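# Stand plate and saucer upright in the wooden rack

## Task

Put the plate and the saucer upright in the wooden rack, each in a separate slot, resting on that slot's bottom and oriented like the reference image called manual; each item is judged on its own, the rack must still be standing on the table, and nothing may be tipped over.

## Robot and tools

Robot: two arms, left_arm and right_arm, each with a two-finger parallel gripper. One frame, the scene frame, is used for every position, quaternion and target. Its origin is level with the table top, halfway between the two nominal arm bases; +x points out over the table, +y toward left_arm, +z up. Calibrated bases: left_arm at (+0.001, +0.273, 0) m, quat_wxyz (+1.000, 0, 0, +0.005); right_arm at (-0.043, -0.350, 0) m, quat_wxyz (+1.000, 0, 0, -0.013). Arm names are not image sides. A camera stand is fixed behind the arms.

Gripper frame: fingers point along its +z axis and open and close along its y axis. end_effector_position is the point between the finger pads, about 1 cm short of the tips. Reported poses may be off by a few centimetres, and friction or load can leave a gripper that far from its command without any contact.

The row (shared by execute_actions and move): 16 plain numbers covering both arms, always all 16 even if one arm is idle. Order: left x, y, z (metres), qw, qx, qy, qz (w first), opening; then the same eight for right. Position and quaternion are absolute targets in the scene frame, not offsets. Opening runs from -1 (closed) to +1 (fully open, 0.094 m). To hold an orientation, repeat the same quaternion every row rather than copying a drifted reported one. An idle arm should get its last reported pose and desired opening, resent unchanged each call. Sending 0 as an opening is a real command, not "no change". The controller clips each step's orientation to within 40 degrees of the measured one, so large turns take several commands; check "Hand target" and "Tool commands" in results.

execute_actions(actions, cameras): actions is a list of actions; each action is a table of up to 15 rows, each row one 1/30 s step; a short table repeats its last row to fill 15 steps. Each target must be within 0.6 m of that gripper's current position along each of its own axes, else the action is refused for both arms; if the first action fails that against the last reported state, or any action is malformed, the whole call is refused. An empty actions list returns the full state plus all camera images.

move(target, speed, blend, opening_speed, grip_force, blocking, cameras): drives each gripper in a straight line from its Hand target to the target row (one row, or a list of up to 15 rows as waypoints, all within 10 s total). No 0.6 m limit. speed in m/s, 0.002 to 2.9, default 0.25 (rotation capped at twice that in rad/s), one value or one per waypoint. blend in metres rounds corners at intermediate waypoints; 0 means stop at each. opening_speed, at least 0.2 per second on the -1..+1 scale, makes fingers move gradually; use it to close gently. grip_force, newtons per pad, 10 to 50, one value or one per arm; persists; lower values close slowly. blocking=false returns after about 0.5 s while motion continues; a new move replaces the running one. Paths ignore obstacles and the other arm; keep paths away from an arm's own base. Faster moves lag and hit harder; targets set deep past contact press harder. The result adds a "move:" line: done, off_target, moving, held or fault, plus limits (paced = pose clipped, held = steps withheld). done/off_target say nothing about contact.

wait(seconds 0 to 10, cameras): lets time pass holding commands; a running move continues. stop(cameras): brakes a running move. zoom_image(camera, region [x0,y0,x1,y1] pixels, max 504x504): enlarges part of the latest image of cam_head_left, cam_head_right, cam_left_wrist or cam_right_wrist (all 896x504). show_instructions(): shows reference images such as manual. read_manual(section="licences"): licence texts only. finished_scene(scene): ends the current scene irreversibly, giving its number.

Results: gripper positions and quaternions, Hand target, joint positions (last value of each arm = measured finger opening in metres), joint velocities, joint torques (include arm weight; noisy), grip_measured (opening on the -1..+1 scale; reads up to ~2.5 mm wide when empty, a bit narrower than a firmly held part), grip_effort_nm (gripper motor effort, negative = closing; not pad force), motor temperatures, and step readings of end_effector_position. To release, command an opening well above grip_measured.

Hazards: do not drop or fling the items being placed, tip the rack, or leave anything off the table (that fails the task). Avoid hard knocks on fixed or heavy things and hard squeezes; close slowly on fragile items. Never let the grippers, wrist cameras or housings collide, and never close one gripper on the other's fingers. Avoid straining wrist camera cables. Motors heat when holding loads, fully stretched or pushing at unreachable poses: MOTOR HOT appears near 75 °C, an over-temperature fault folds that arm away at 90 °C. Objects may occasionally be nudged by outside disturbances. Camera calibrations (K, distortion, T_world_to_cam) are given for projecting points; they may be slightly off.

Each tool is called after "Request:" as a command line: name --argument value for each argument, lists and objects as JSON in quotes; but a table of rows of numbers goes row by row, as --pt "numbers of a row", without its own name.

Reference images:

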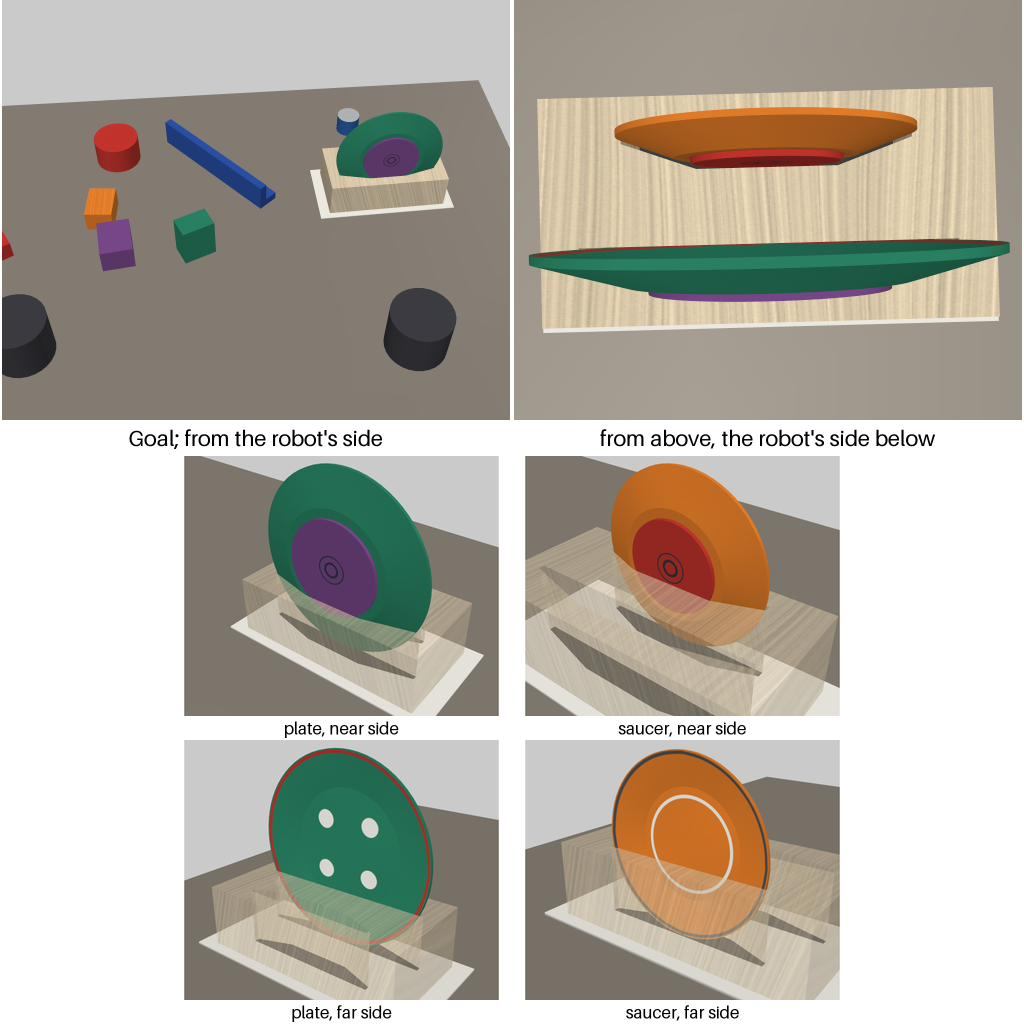

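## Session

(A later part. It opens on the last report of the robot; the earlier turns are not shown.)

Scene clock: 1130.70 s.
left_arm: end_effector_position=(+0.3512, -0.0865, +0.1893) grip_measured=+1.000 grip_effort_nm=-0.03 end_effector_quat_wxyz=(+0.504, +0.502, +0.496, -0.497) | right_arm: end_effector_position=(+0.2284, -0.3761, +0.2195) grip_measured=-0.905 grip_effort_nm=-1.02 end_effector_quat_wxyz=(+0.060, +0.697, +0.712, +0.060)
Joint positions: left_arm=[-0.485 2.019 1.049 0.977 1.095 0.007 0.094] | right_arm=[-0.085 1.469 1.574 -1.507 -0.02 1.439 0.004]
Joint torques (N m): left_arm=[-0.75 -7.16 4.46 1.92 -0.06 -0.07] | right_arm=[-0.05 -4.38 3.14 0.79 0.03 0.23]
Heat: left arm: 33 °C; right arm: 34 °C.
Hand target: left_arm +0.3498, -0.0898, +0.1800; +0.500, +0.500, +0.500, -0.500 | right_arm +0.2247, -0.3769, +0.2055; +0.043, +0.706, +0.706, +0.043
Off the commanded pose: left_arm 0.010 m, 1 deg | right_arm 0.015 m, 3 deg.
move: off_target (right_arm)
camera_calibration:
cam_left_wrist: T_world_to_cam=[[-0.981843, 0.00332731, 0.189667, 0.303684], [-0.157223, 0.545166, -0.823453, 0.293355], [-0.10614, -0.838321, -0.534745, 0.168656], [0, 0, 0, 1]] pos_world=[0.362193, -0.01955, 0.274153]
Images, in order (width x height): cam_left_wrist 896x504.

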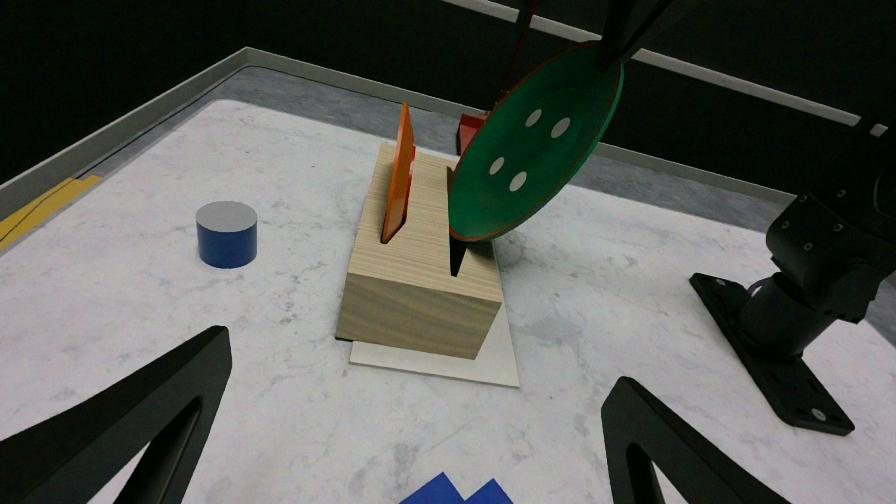

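Request:
move --pt "0.35 -0.09 0.18 0.5 0.5 0.5 -0.5 1 0.230 -0.377 0.219 0.06 0.7045 0.7045 0.06 -1" --pt "0.35 -0.09 0.18 0.5 0.5 0.5 -0.5 1 0.230 -0.377 0.219 0.06 0.7045 0.7045 0.06 -0.6" --speed 0.04 --opening_speed 0.2 --cameras '["cam_left_wrist","cam_right_wrist"]'

Request:
zoom_image --camera "cam_left_wrist" --region '[400, 0, 700, 300]'

Scene clock: 1152.70 s.
left_arm: end_effector_position=(+0.3512, -0.0865, +0.1893) grip_measured=+1.000 grip_effort_nm=-0.03 end_effector_quat_wxyz=(+0.504, +0.502, +0.496, -0.497) | right_arm: end_effector_position=(+0.2304, -0.3763, +0.2202) grip_measured=-0.601 grip_effort_nm=0.08 end_effector_quat_wxyz=(+0.063, +0.700, +0.708, +0.063)
Joint positions: left_arm=[-0.485 2.019 1.049 0.977 1.095 0.007 0.094] | right_arm=[-0.085 1.469 1.575 -1.5 -0.02 1.45 0.019]
Joint torques (N m): left_arm=[-0.76 -7.17 4.46 1.93 -0.06 -0.07] | right_arm=[-0.24 -5.23 6.15 0.7 -0.03 0.1]
Heat: left arm: 33 °C; right arm: 34 °C.
Hand target: left_arm +0.3498, -0.0898, +0.1801; +0.500, +0.500, +0.500, -0.500 | right_arm +0.2301, -0.3770, +0.2191; +0.060, +0.705, +0.705, +0.060
Off the commanded pose: left_arm 0.010 m, 1 deg | right_arm 0.001 m, 1 deg.
move: done
camera_calibration:
cam_left_wrist: T_world_to_cam=[[-0.981914, 0.00336499, 0.189299, 0.30381], [-0.156912, 0.545026, -0.823605, 0.293281], [-0.105944, -0.838412, -0.534641, 0.168555], [0, 0, 0, 1]] pos_world=[0.362192, -0.0195496, 0.274153]
cam_right_wrist: T_world_to_cam=[[-0.97408, -0.174404, -0.144051, 0.183607], [-0.225091, 0.810377, 0.540947, 0.270474], [0.0223922, 0.559351, -0.828629, 0.486113], [0, 0, 0, 1]] pos_world=[0.228845, -0.459072, 0.282944]
Images, in order (width x height): cam_left_wrist 896x504, cam_right_wrist 896x504.

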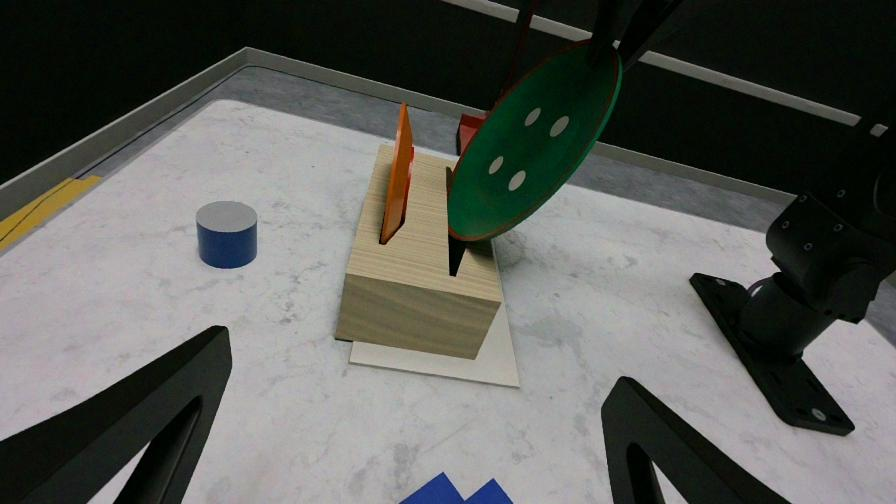

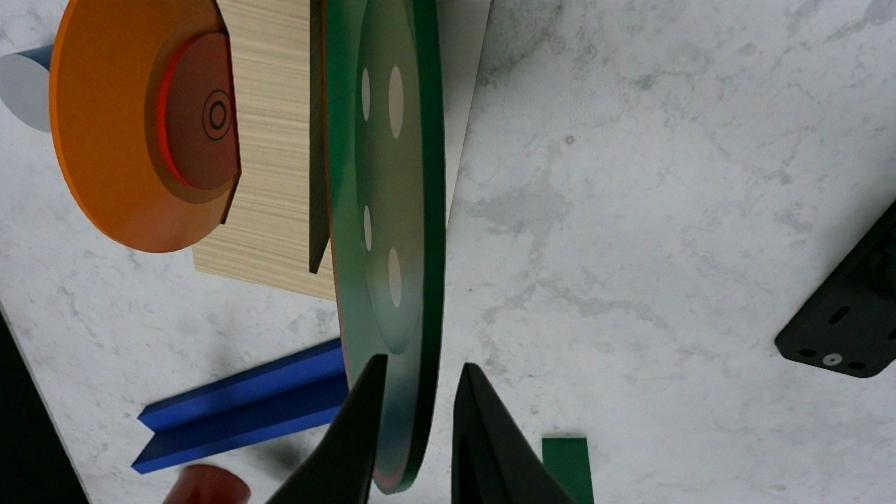

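Scaled by 1.680 from the camera's 896x504 image, which has a finer 1280x720 frame.

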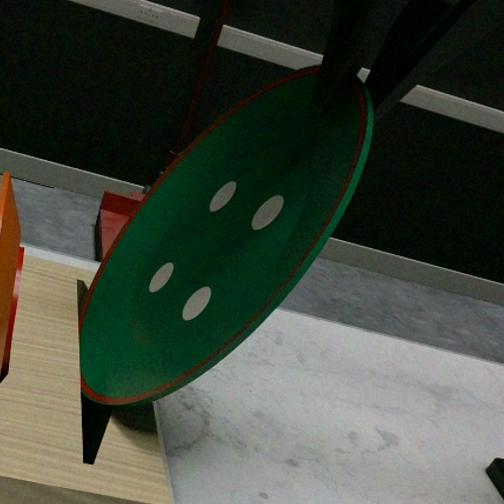

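Request:
move --pt "0.35 -0.09 0.18 0.5 0.5 0.5 -0.5 1 0.262 -0.377 0.224 0.06 0.7045 0.7045 0.06 -0.6" --pt "0.35 -0.09 0.18 0.5 0.5 0.5 -0.5 1 0.285 -0.377 0.222 0.06 0.7045 0.7045 0.06 -0.6" --speed 0.04 --blend '[0.005,0]' --cameras '["cam_left_wrist","cam_right_wrist"]'

Request:
zoom_image --camera "cam_left_wrist" --region '[350, 0, 650, 300]'

Scene clock: 1164.23 s.
left_arm: end_effector_position=(+0.3512, -0.0865, +0.1893) grip_measured=+1.000 grip_effort_nm=-0.03 end_effector_quat_wxyz=(+0.504, +0.502, +0.496, -0.497) | right_arm: end_effector_position=(+0.2839, -0.3787, +0.2214) grip_measured=-0.601 grip_effort_nm=0.08 end_effector_quat_wxyz=(+0.063, +0.704, +0.705, +0.065)
Joint positions: left_arm=[-0.485 2.019 1.049 0.977 1.095 0.007 0.094] | right_arm=[-0.074 1.669 1.779 -1.5 -0.021 1.47 0.019]
Joint torques (N m): left_arm=[-0.75 -7.17 4.48 1.93 -0.06 -0.07] | right_arm=[0.8 -6.52 7.91 0.53 0.02 0.09]
Heat: left arm: 33 °C; right arm: 34 °C.
Hand target: left_arm +0.3498, -0.0898, +0.1801; +0.500, +0.500, +0.500, -0.500 | right_arm +0.2850, -0.3770, +0.2220; +0.060, +0.704, +0.705, +0.060
Off the commanded pose: left_arm 0.010 m, 1 deg | right_arm 0.002 m, 1 deg.
move: done
camera_calibration:
cam_left_wrist: T_world_to_cam=[[-0.981914, 0.00336499, 0.189299, 0.30381], [-0.156912, 0.545026, -0.823605, 0.293281], [-0.105944, -0.838412, -0.534641, 0.168555], [0, 0, 0, 1]] pos_world=[0.362192, -0.0195496, 0.274153]
cam_right_wrist: T_world_to_cam=[[-0.975018, -0.165322, -0.14835, 0.240174], [-0.220024, 0.810454, 0.542912, 0.282065], [0.0304756, 0.56199, -0.826582, 0.485548], [0, 0, 0, 1]] pos_world=[0.281438, -0.461768, 0.283839]
Images, in order (width x height): cam_left_wrist 896x504, cam_right_wrist 896x504.

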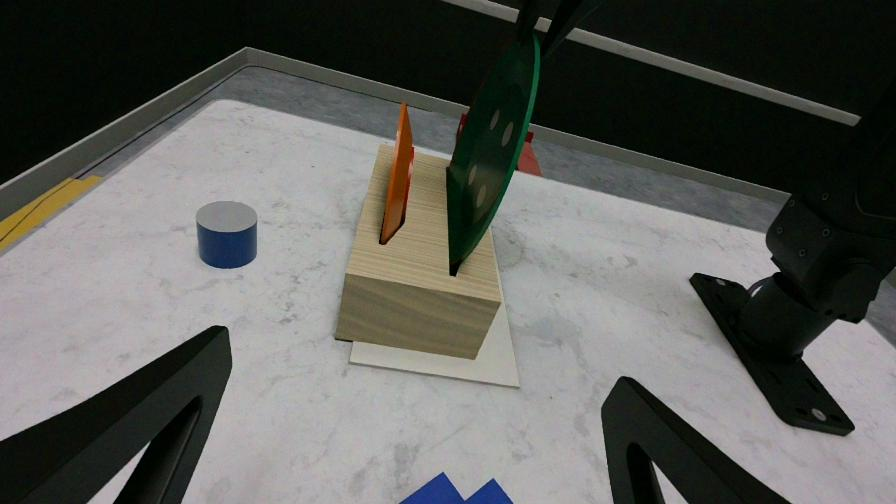

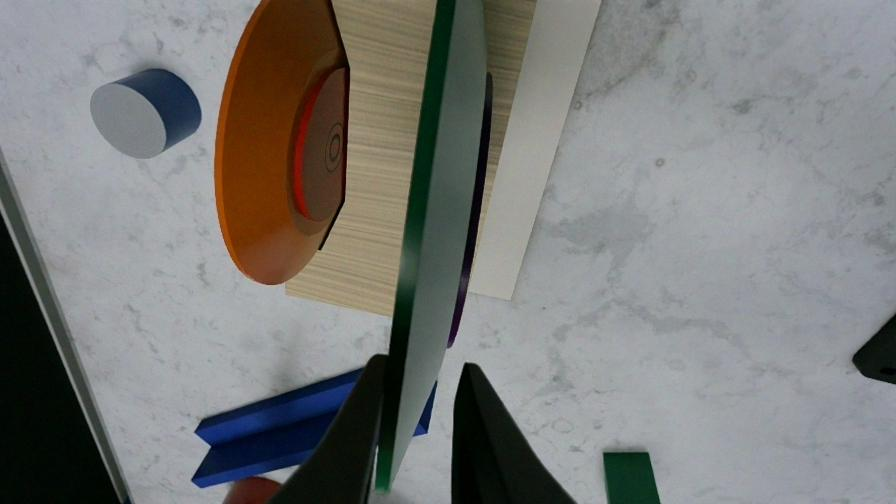

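Scaled by 1.680 from the camera's 896x504 image, which has a finer 1280x720 frame.

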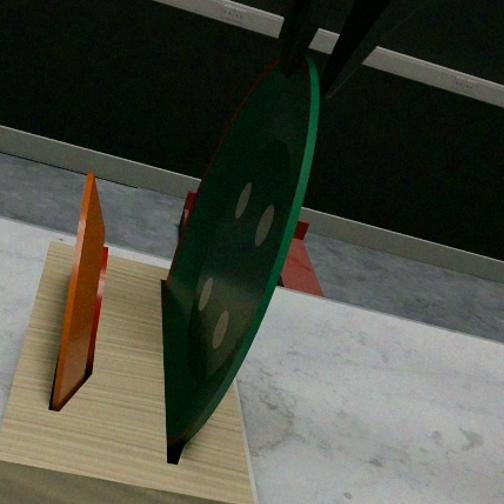

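Request:
move --pt "0.35 -0.09 0.18 0.5 0.5 0.5 -0.5 1 0.320 -0.377 0.221 0.06 0.7045 0.7045 0.06 -0.6" --speed 0.04 --cameras '["cam_left_wrist","cam_right_wrist"]'

Request:
zoom_image --camera "cam_left_wrist" --region '[350, 0, 650, 300]'

Scene clock: 1173.30 s.
left_arm: end_effector_position=(+0.3512, -0.0865, +0.1893) grip_measured=+1.000 grip_effort_nm=-0.03 end_effector_quat_wxyz=(+0.504, +0.502, +0.496, -0.497) | right_arm: end_effector_position=(+0.3221, -0.3794, +0.2231) grip_measured=-0.601 grip_effort_nm=0.08 end_effector_quat_wxyz=(+0.070, +0.703, +0.704, +0.071)
Joint positions: left_arm=[-0.485 2.019 1.049 0.977 1.095 0.007 0.094] | right_arm=[-0.065 1.809 1.949 -1.511 -0.021 1.48 0.019]
Joint torques (N m): left_arm=[-0.76 -7.17 4.48 1.92 -0.06 -0.07] | right_arm=[0.91 -7.61 7.86 0.4 0.03 0.09]
Heat: left arm: 33 °C; right arm: 34 °C.
Hand target: left_arm +0.3498, -0.0898, +0.1801; +0.500, +0.500, +0.500, -0.500 | right_arm +0.3200, -0.3770, +0.2210; +0.060, +0.704, +0.705, +0.060
Off the commanded pose: left_arm 0.010 m, 1 deg | right_arm 0.004 m, 2 deg.
move: done
camera_calibration:
cam_left_wrist: T_world_to_cam=[[-0.981914, 0.00336499, 0.189299, 0.30381], [-0.156912, 0.545026, -0.823605, 0.293281], [-0.105944, -0.838412, -0.534641, 0.168555], [0, 0, 0, 1]] pos_world=[0.362192, -0.0195496, 0.274153]
cam_right_wrist: T_world_to_cam=[[-0.972365, -0.164039, -0.166127, 0.281139], [-0.22884, 0.810634, 0.538984, 0.293817], [0.0462535, 0.562106, -0.825771, 0.480883], [0, 0, 0, 1]] pos_world=[0.318364, -0.462367, 0.285442]
Images, in order (width x height): cam_left_wrist 896x504, cam_right_wrist 896x504.

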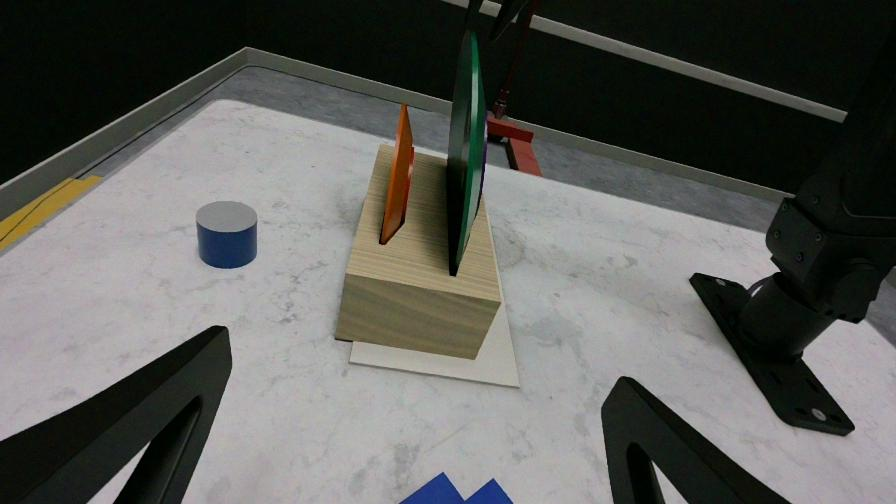

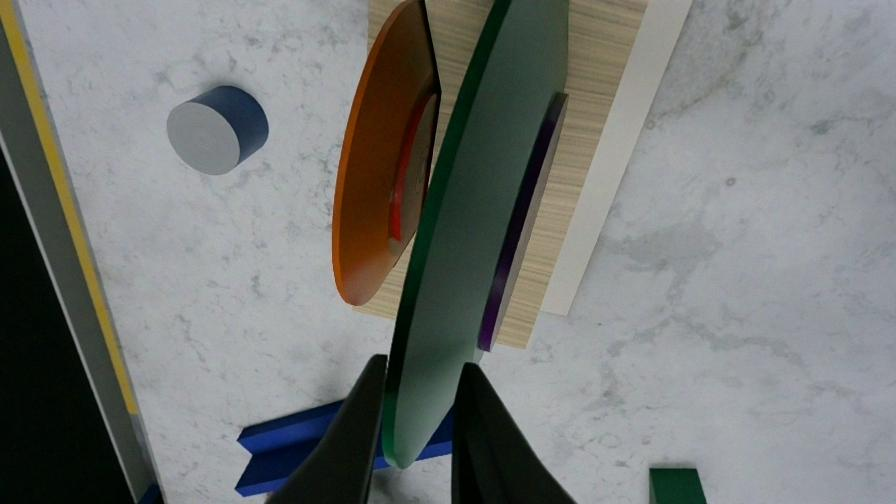

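Scaled by 1.680 from the camera's 896x504 image, which has a finer 1280x720 frame.

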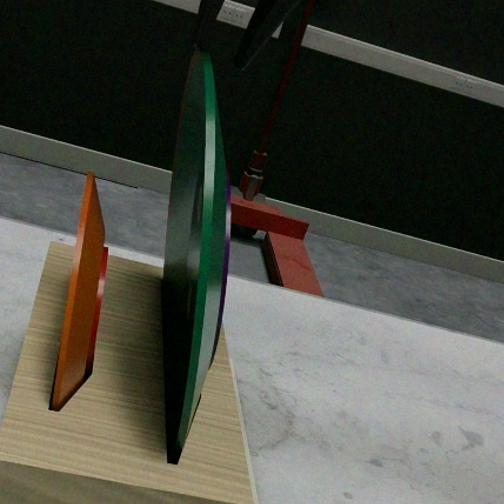

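Request:
move --pt "0.35 -0.09 0.18 0.5 0.5 0.5 -0.5 1 0.316 -0.377 0.222 0.07 0.704 0.704 0.07 -0.3" --pt "0.35 -0.09 0.18 0.5 0.5 0.5 -0.5 1 0.305 -0.377 0.275 0.09 0.702 0.702 0.09 -0.3" --pt "0.35 -0.09 0.18 0.5 0.5 0.5 -0.5 1 0.22 -0.377 0.29 0.2 0.68 0.68 0.2 -0.3" --speed '[0.05,0.1,0.2]' --cameras '["cam_left_wrist","cam_right_wrist","cam_head_left"]'

Request:
zoom_image --camera "cam_left_wrist" --region '[350, 0, 650, 300]'

Scene clock: 1188.57 s.
left_arm: end_effector_position=(+0.3512, -0.0865, +0.1893) grip_measured=+1.000 grip_effort_nm=-0.03 end_effector_quat_wxyz=(+0.504, +0.502, +0.496, -0.497) | right_arm: end_effector_position=(+0.2197, -0.3760, +0.2930) grip_measured=-0.301 grip_effort_nm=0.08 end_effector_quat_wxyz=(+0.202, +0.678, +0.678, +0.199)
Joint positions: left_arm=[-0.485 2.019 1.049 0.977 1.095 0.007 0.094] | right_arm=[-0.13 1.179 1.532 -1.354 -0.08 1.437 0.033]
Joint torques (N m): left_arm=[-0.76 -7.16 4.48 1.93 -0.06 -0.07] | right_arm=[-0.99 -2.63 5.01 1.58 -0.12 -0.05]
Heat: left arm: 33 °C; right arm: 34 °C.
Hand target: left_arm +0.3498, -0.0898, +0.1801; +0.500, +0.500, +0.500, -0.500 | right_arm +0.2200, -0.3770, +0.2899; +0.199, +0.678, +0.678, +0.199
Off the commanded pose: left_arm 0.010 m, 1 deg | right_arm 0.003 m, 0 deg.
move: done
camera_calibration:
cam_left_wrist: T_world_to_cam=[[-0.981914, 0.00336499, 0.189299, 0.30381], [-0.156912, 0.545026, -0.823605, 0.293281], [-0.105944, -0.838412, -0.534641, 0.168555], [0, 0, 0, 1]] pos_world=[0.362192, -0.0195496, 0.274153]
cam_right_wrist: T_world_to_cam=[[-0.844624, -0.165405, -0.509168, 0.265667], [-0.408286, 0.814194, 0.412784, 0.307695], [0.346285, 0.556534, -0.75522, 0.452797], [0, 0, 0, 1]] pos_world=[0.193219, -0.458578, 0.350219]
Images, in order (width x height): cam_head_left 896x504, cam_left_wrist 896x504, cam_right_wrist 896x504.

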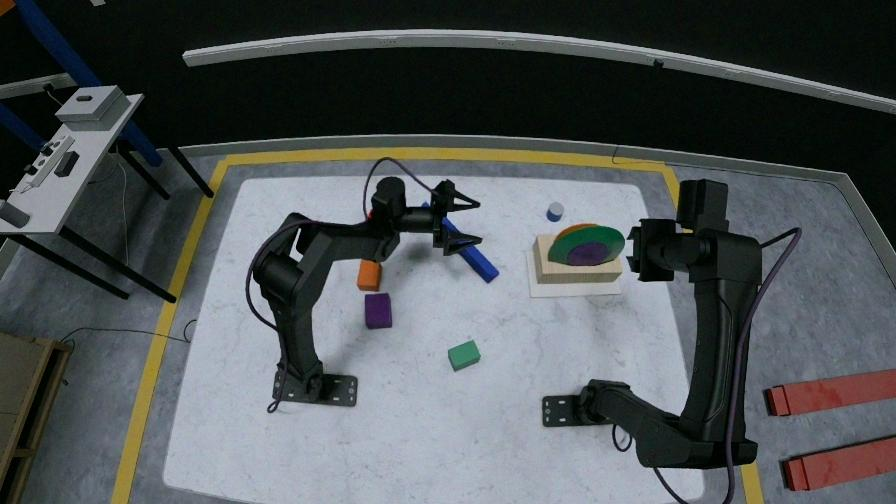

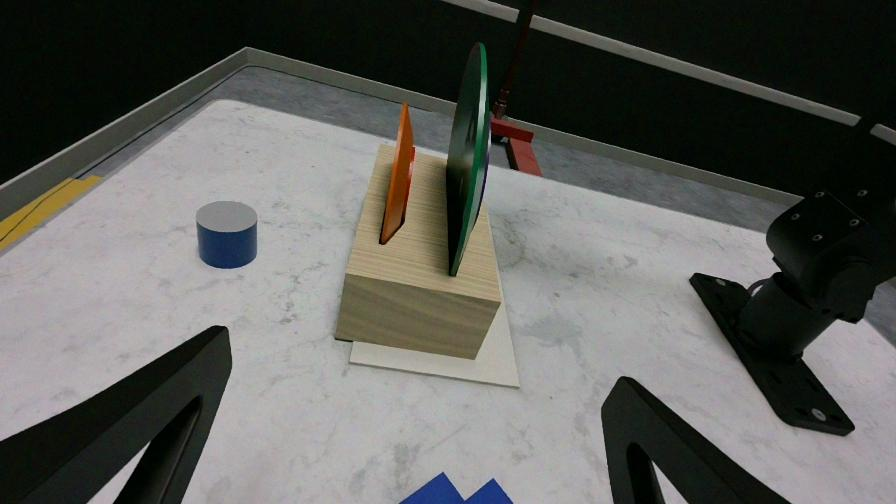

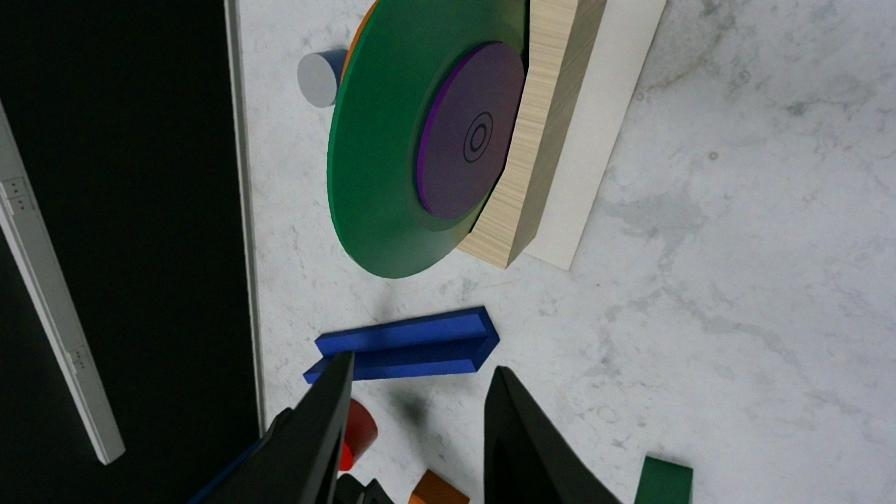

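Scaled by 1.680 from the camera's 896x504 image, which has a finer 1280x720 frame.

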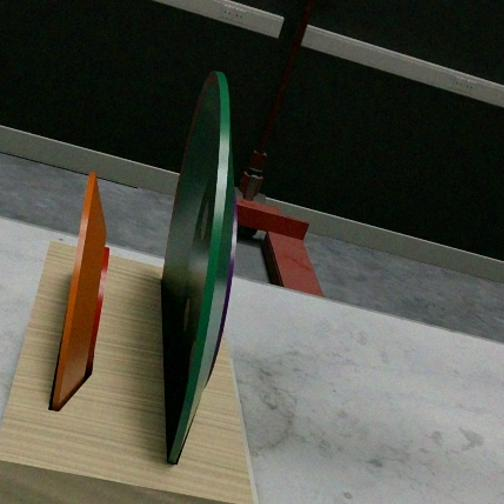

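Request:
finished_scene --scene 1

The scene is finished: the task was done.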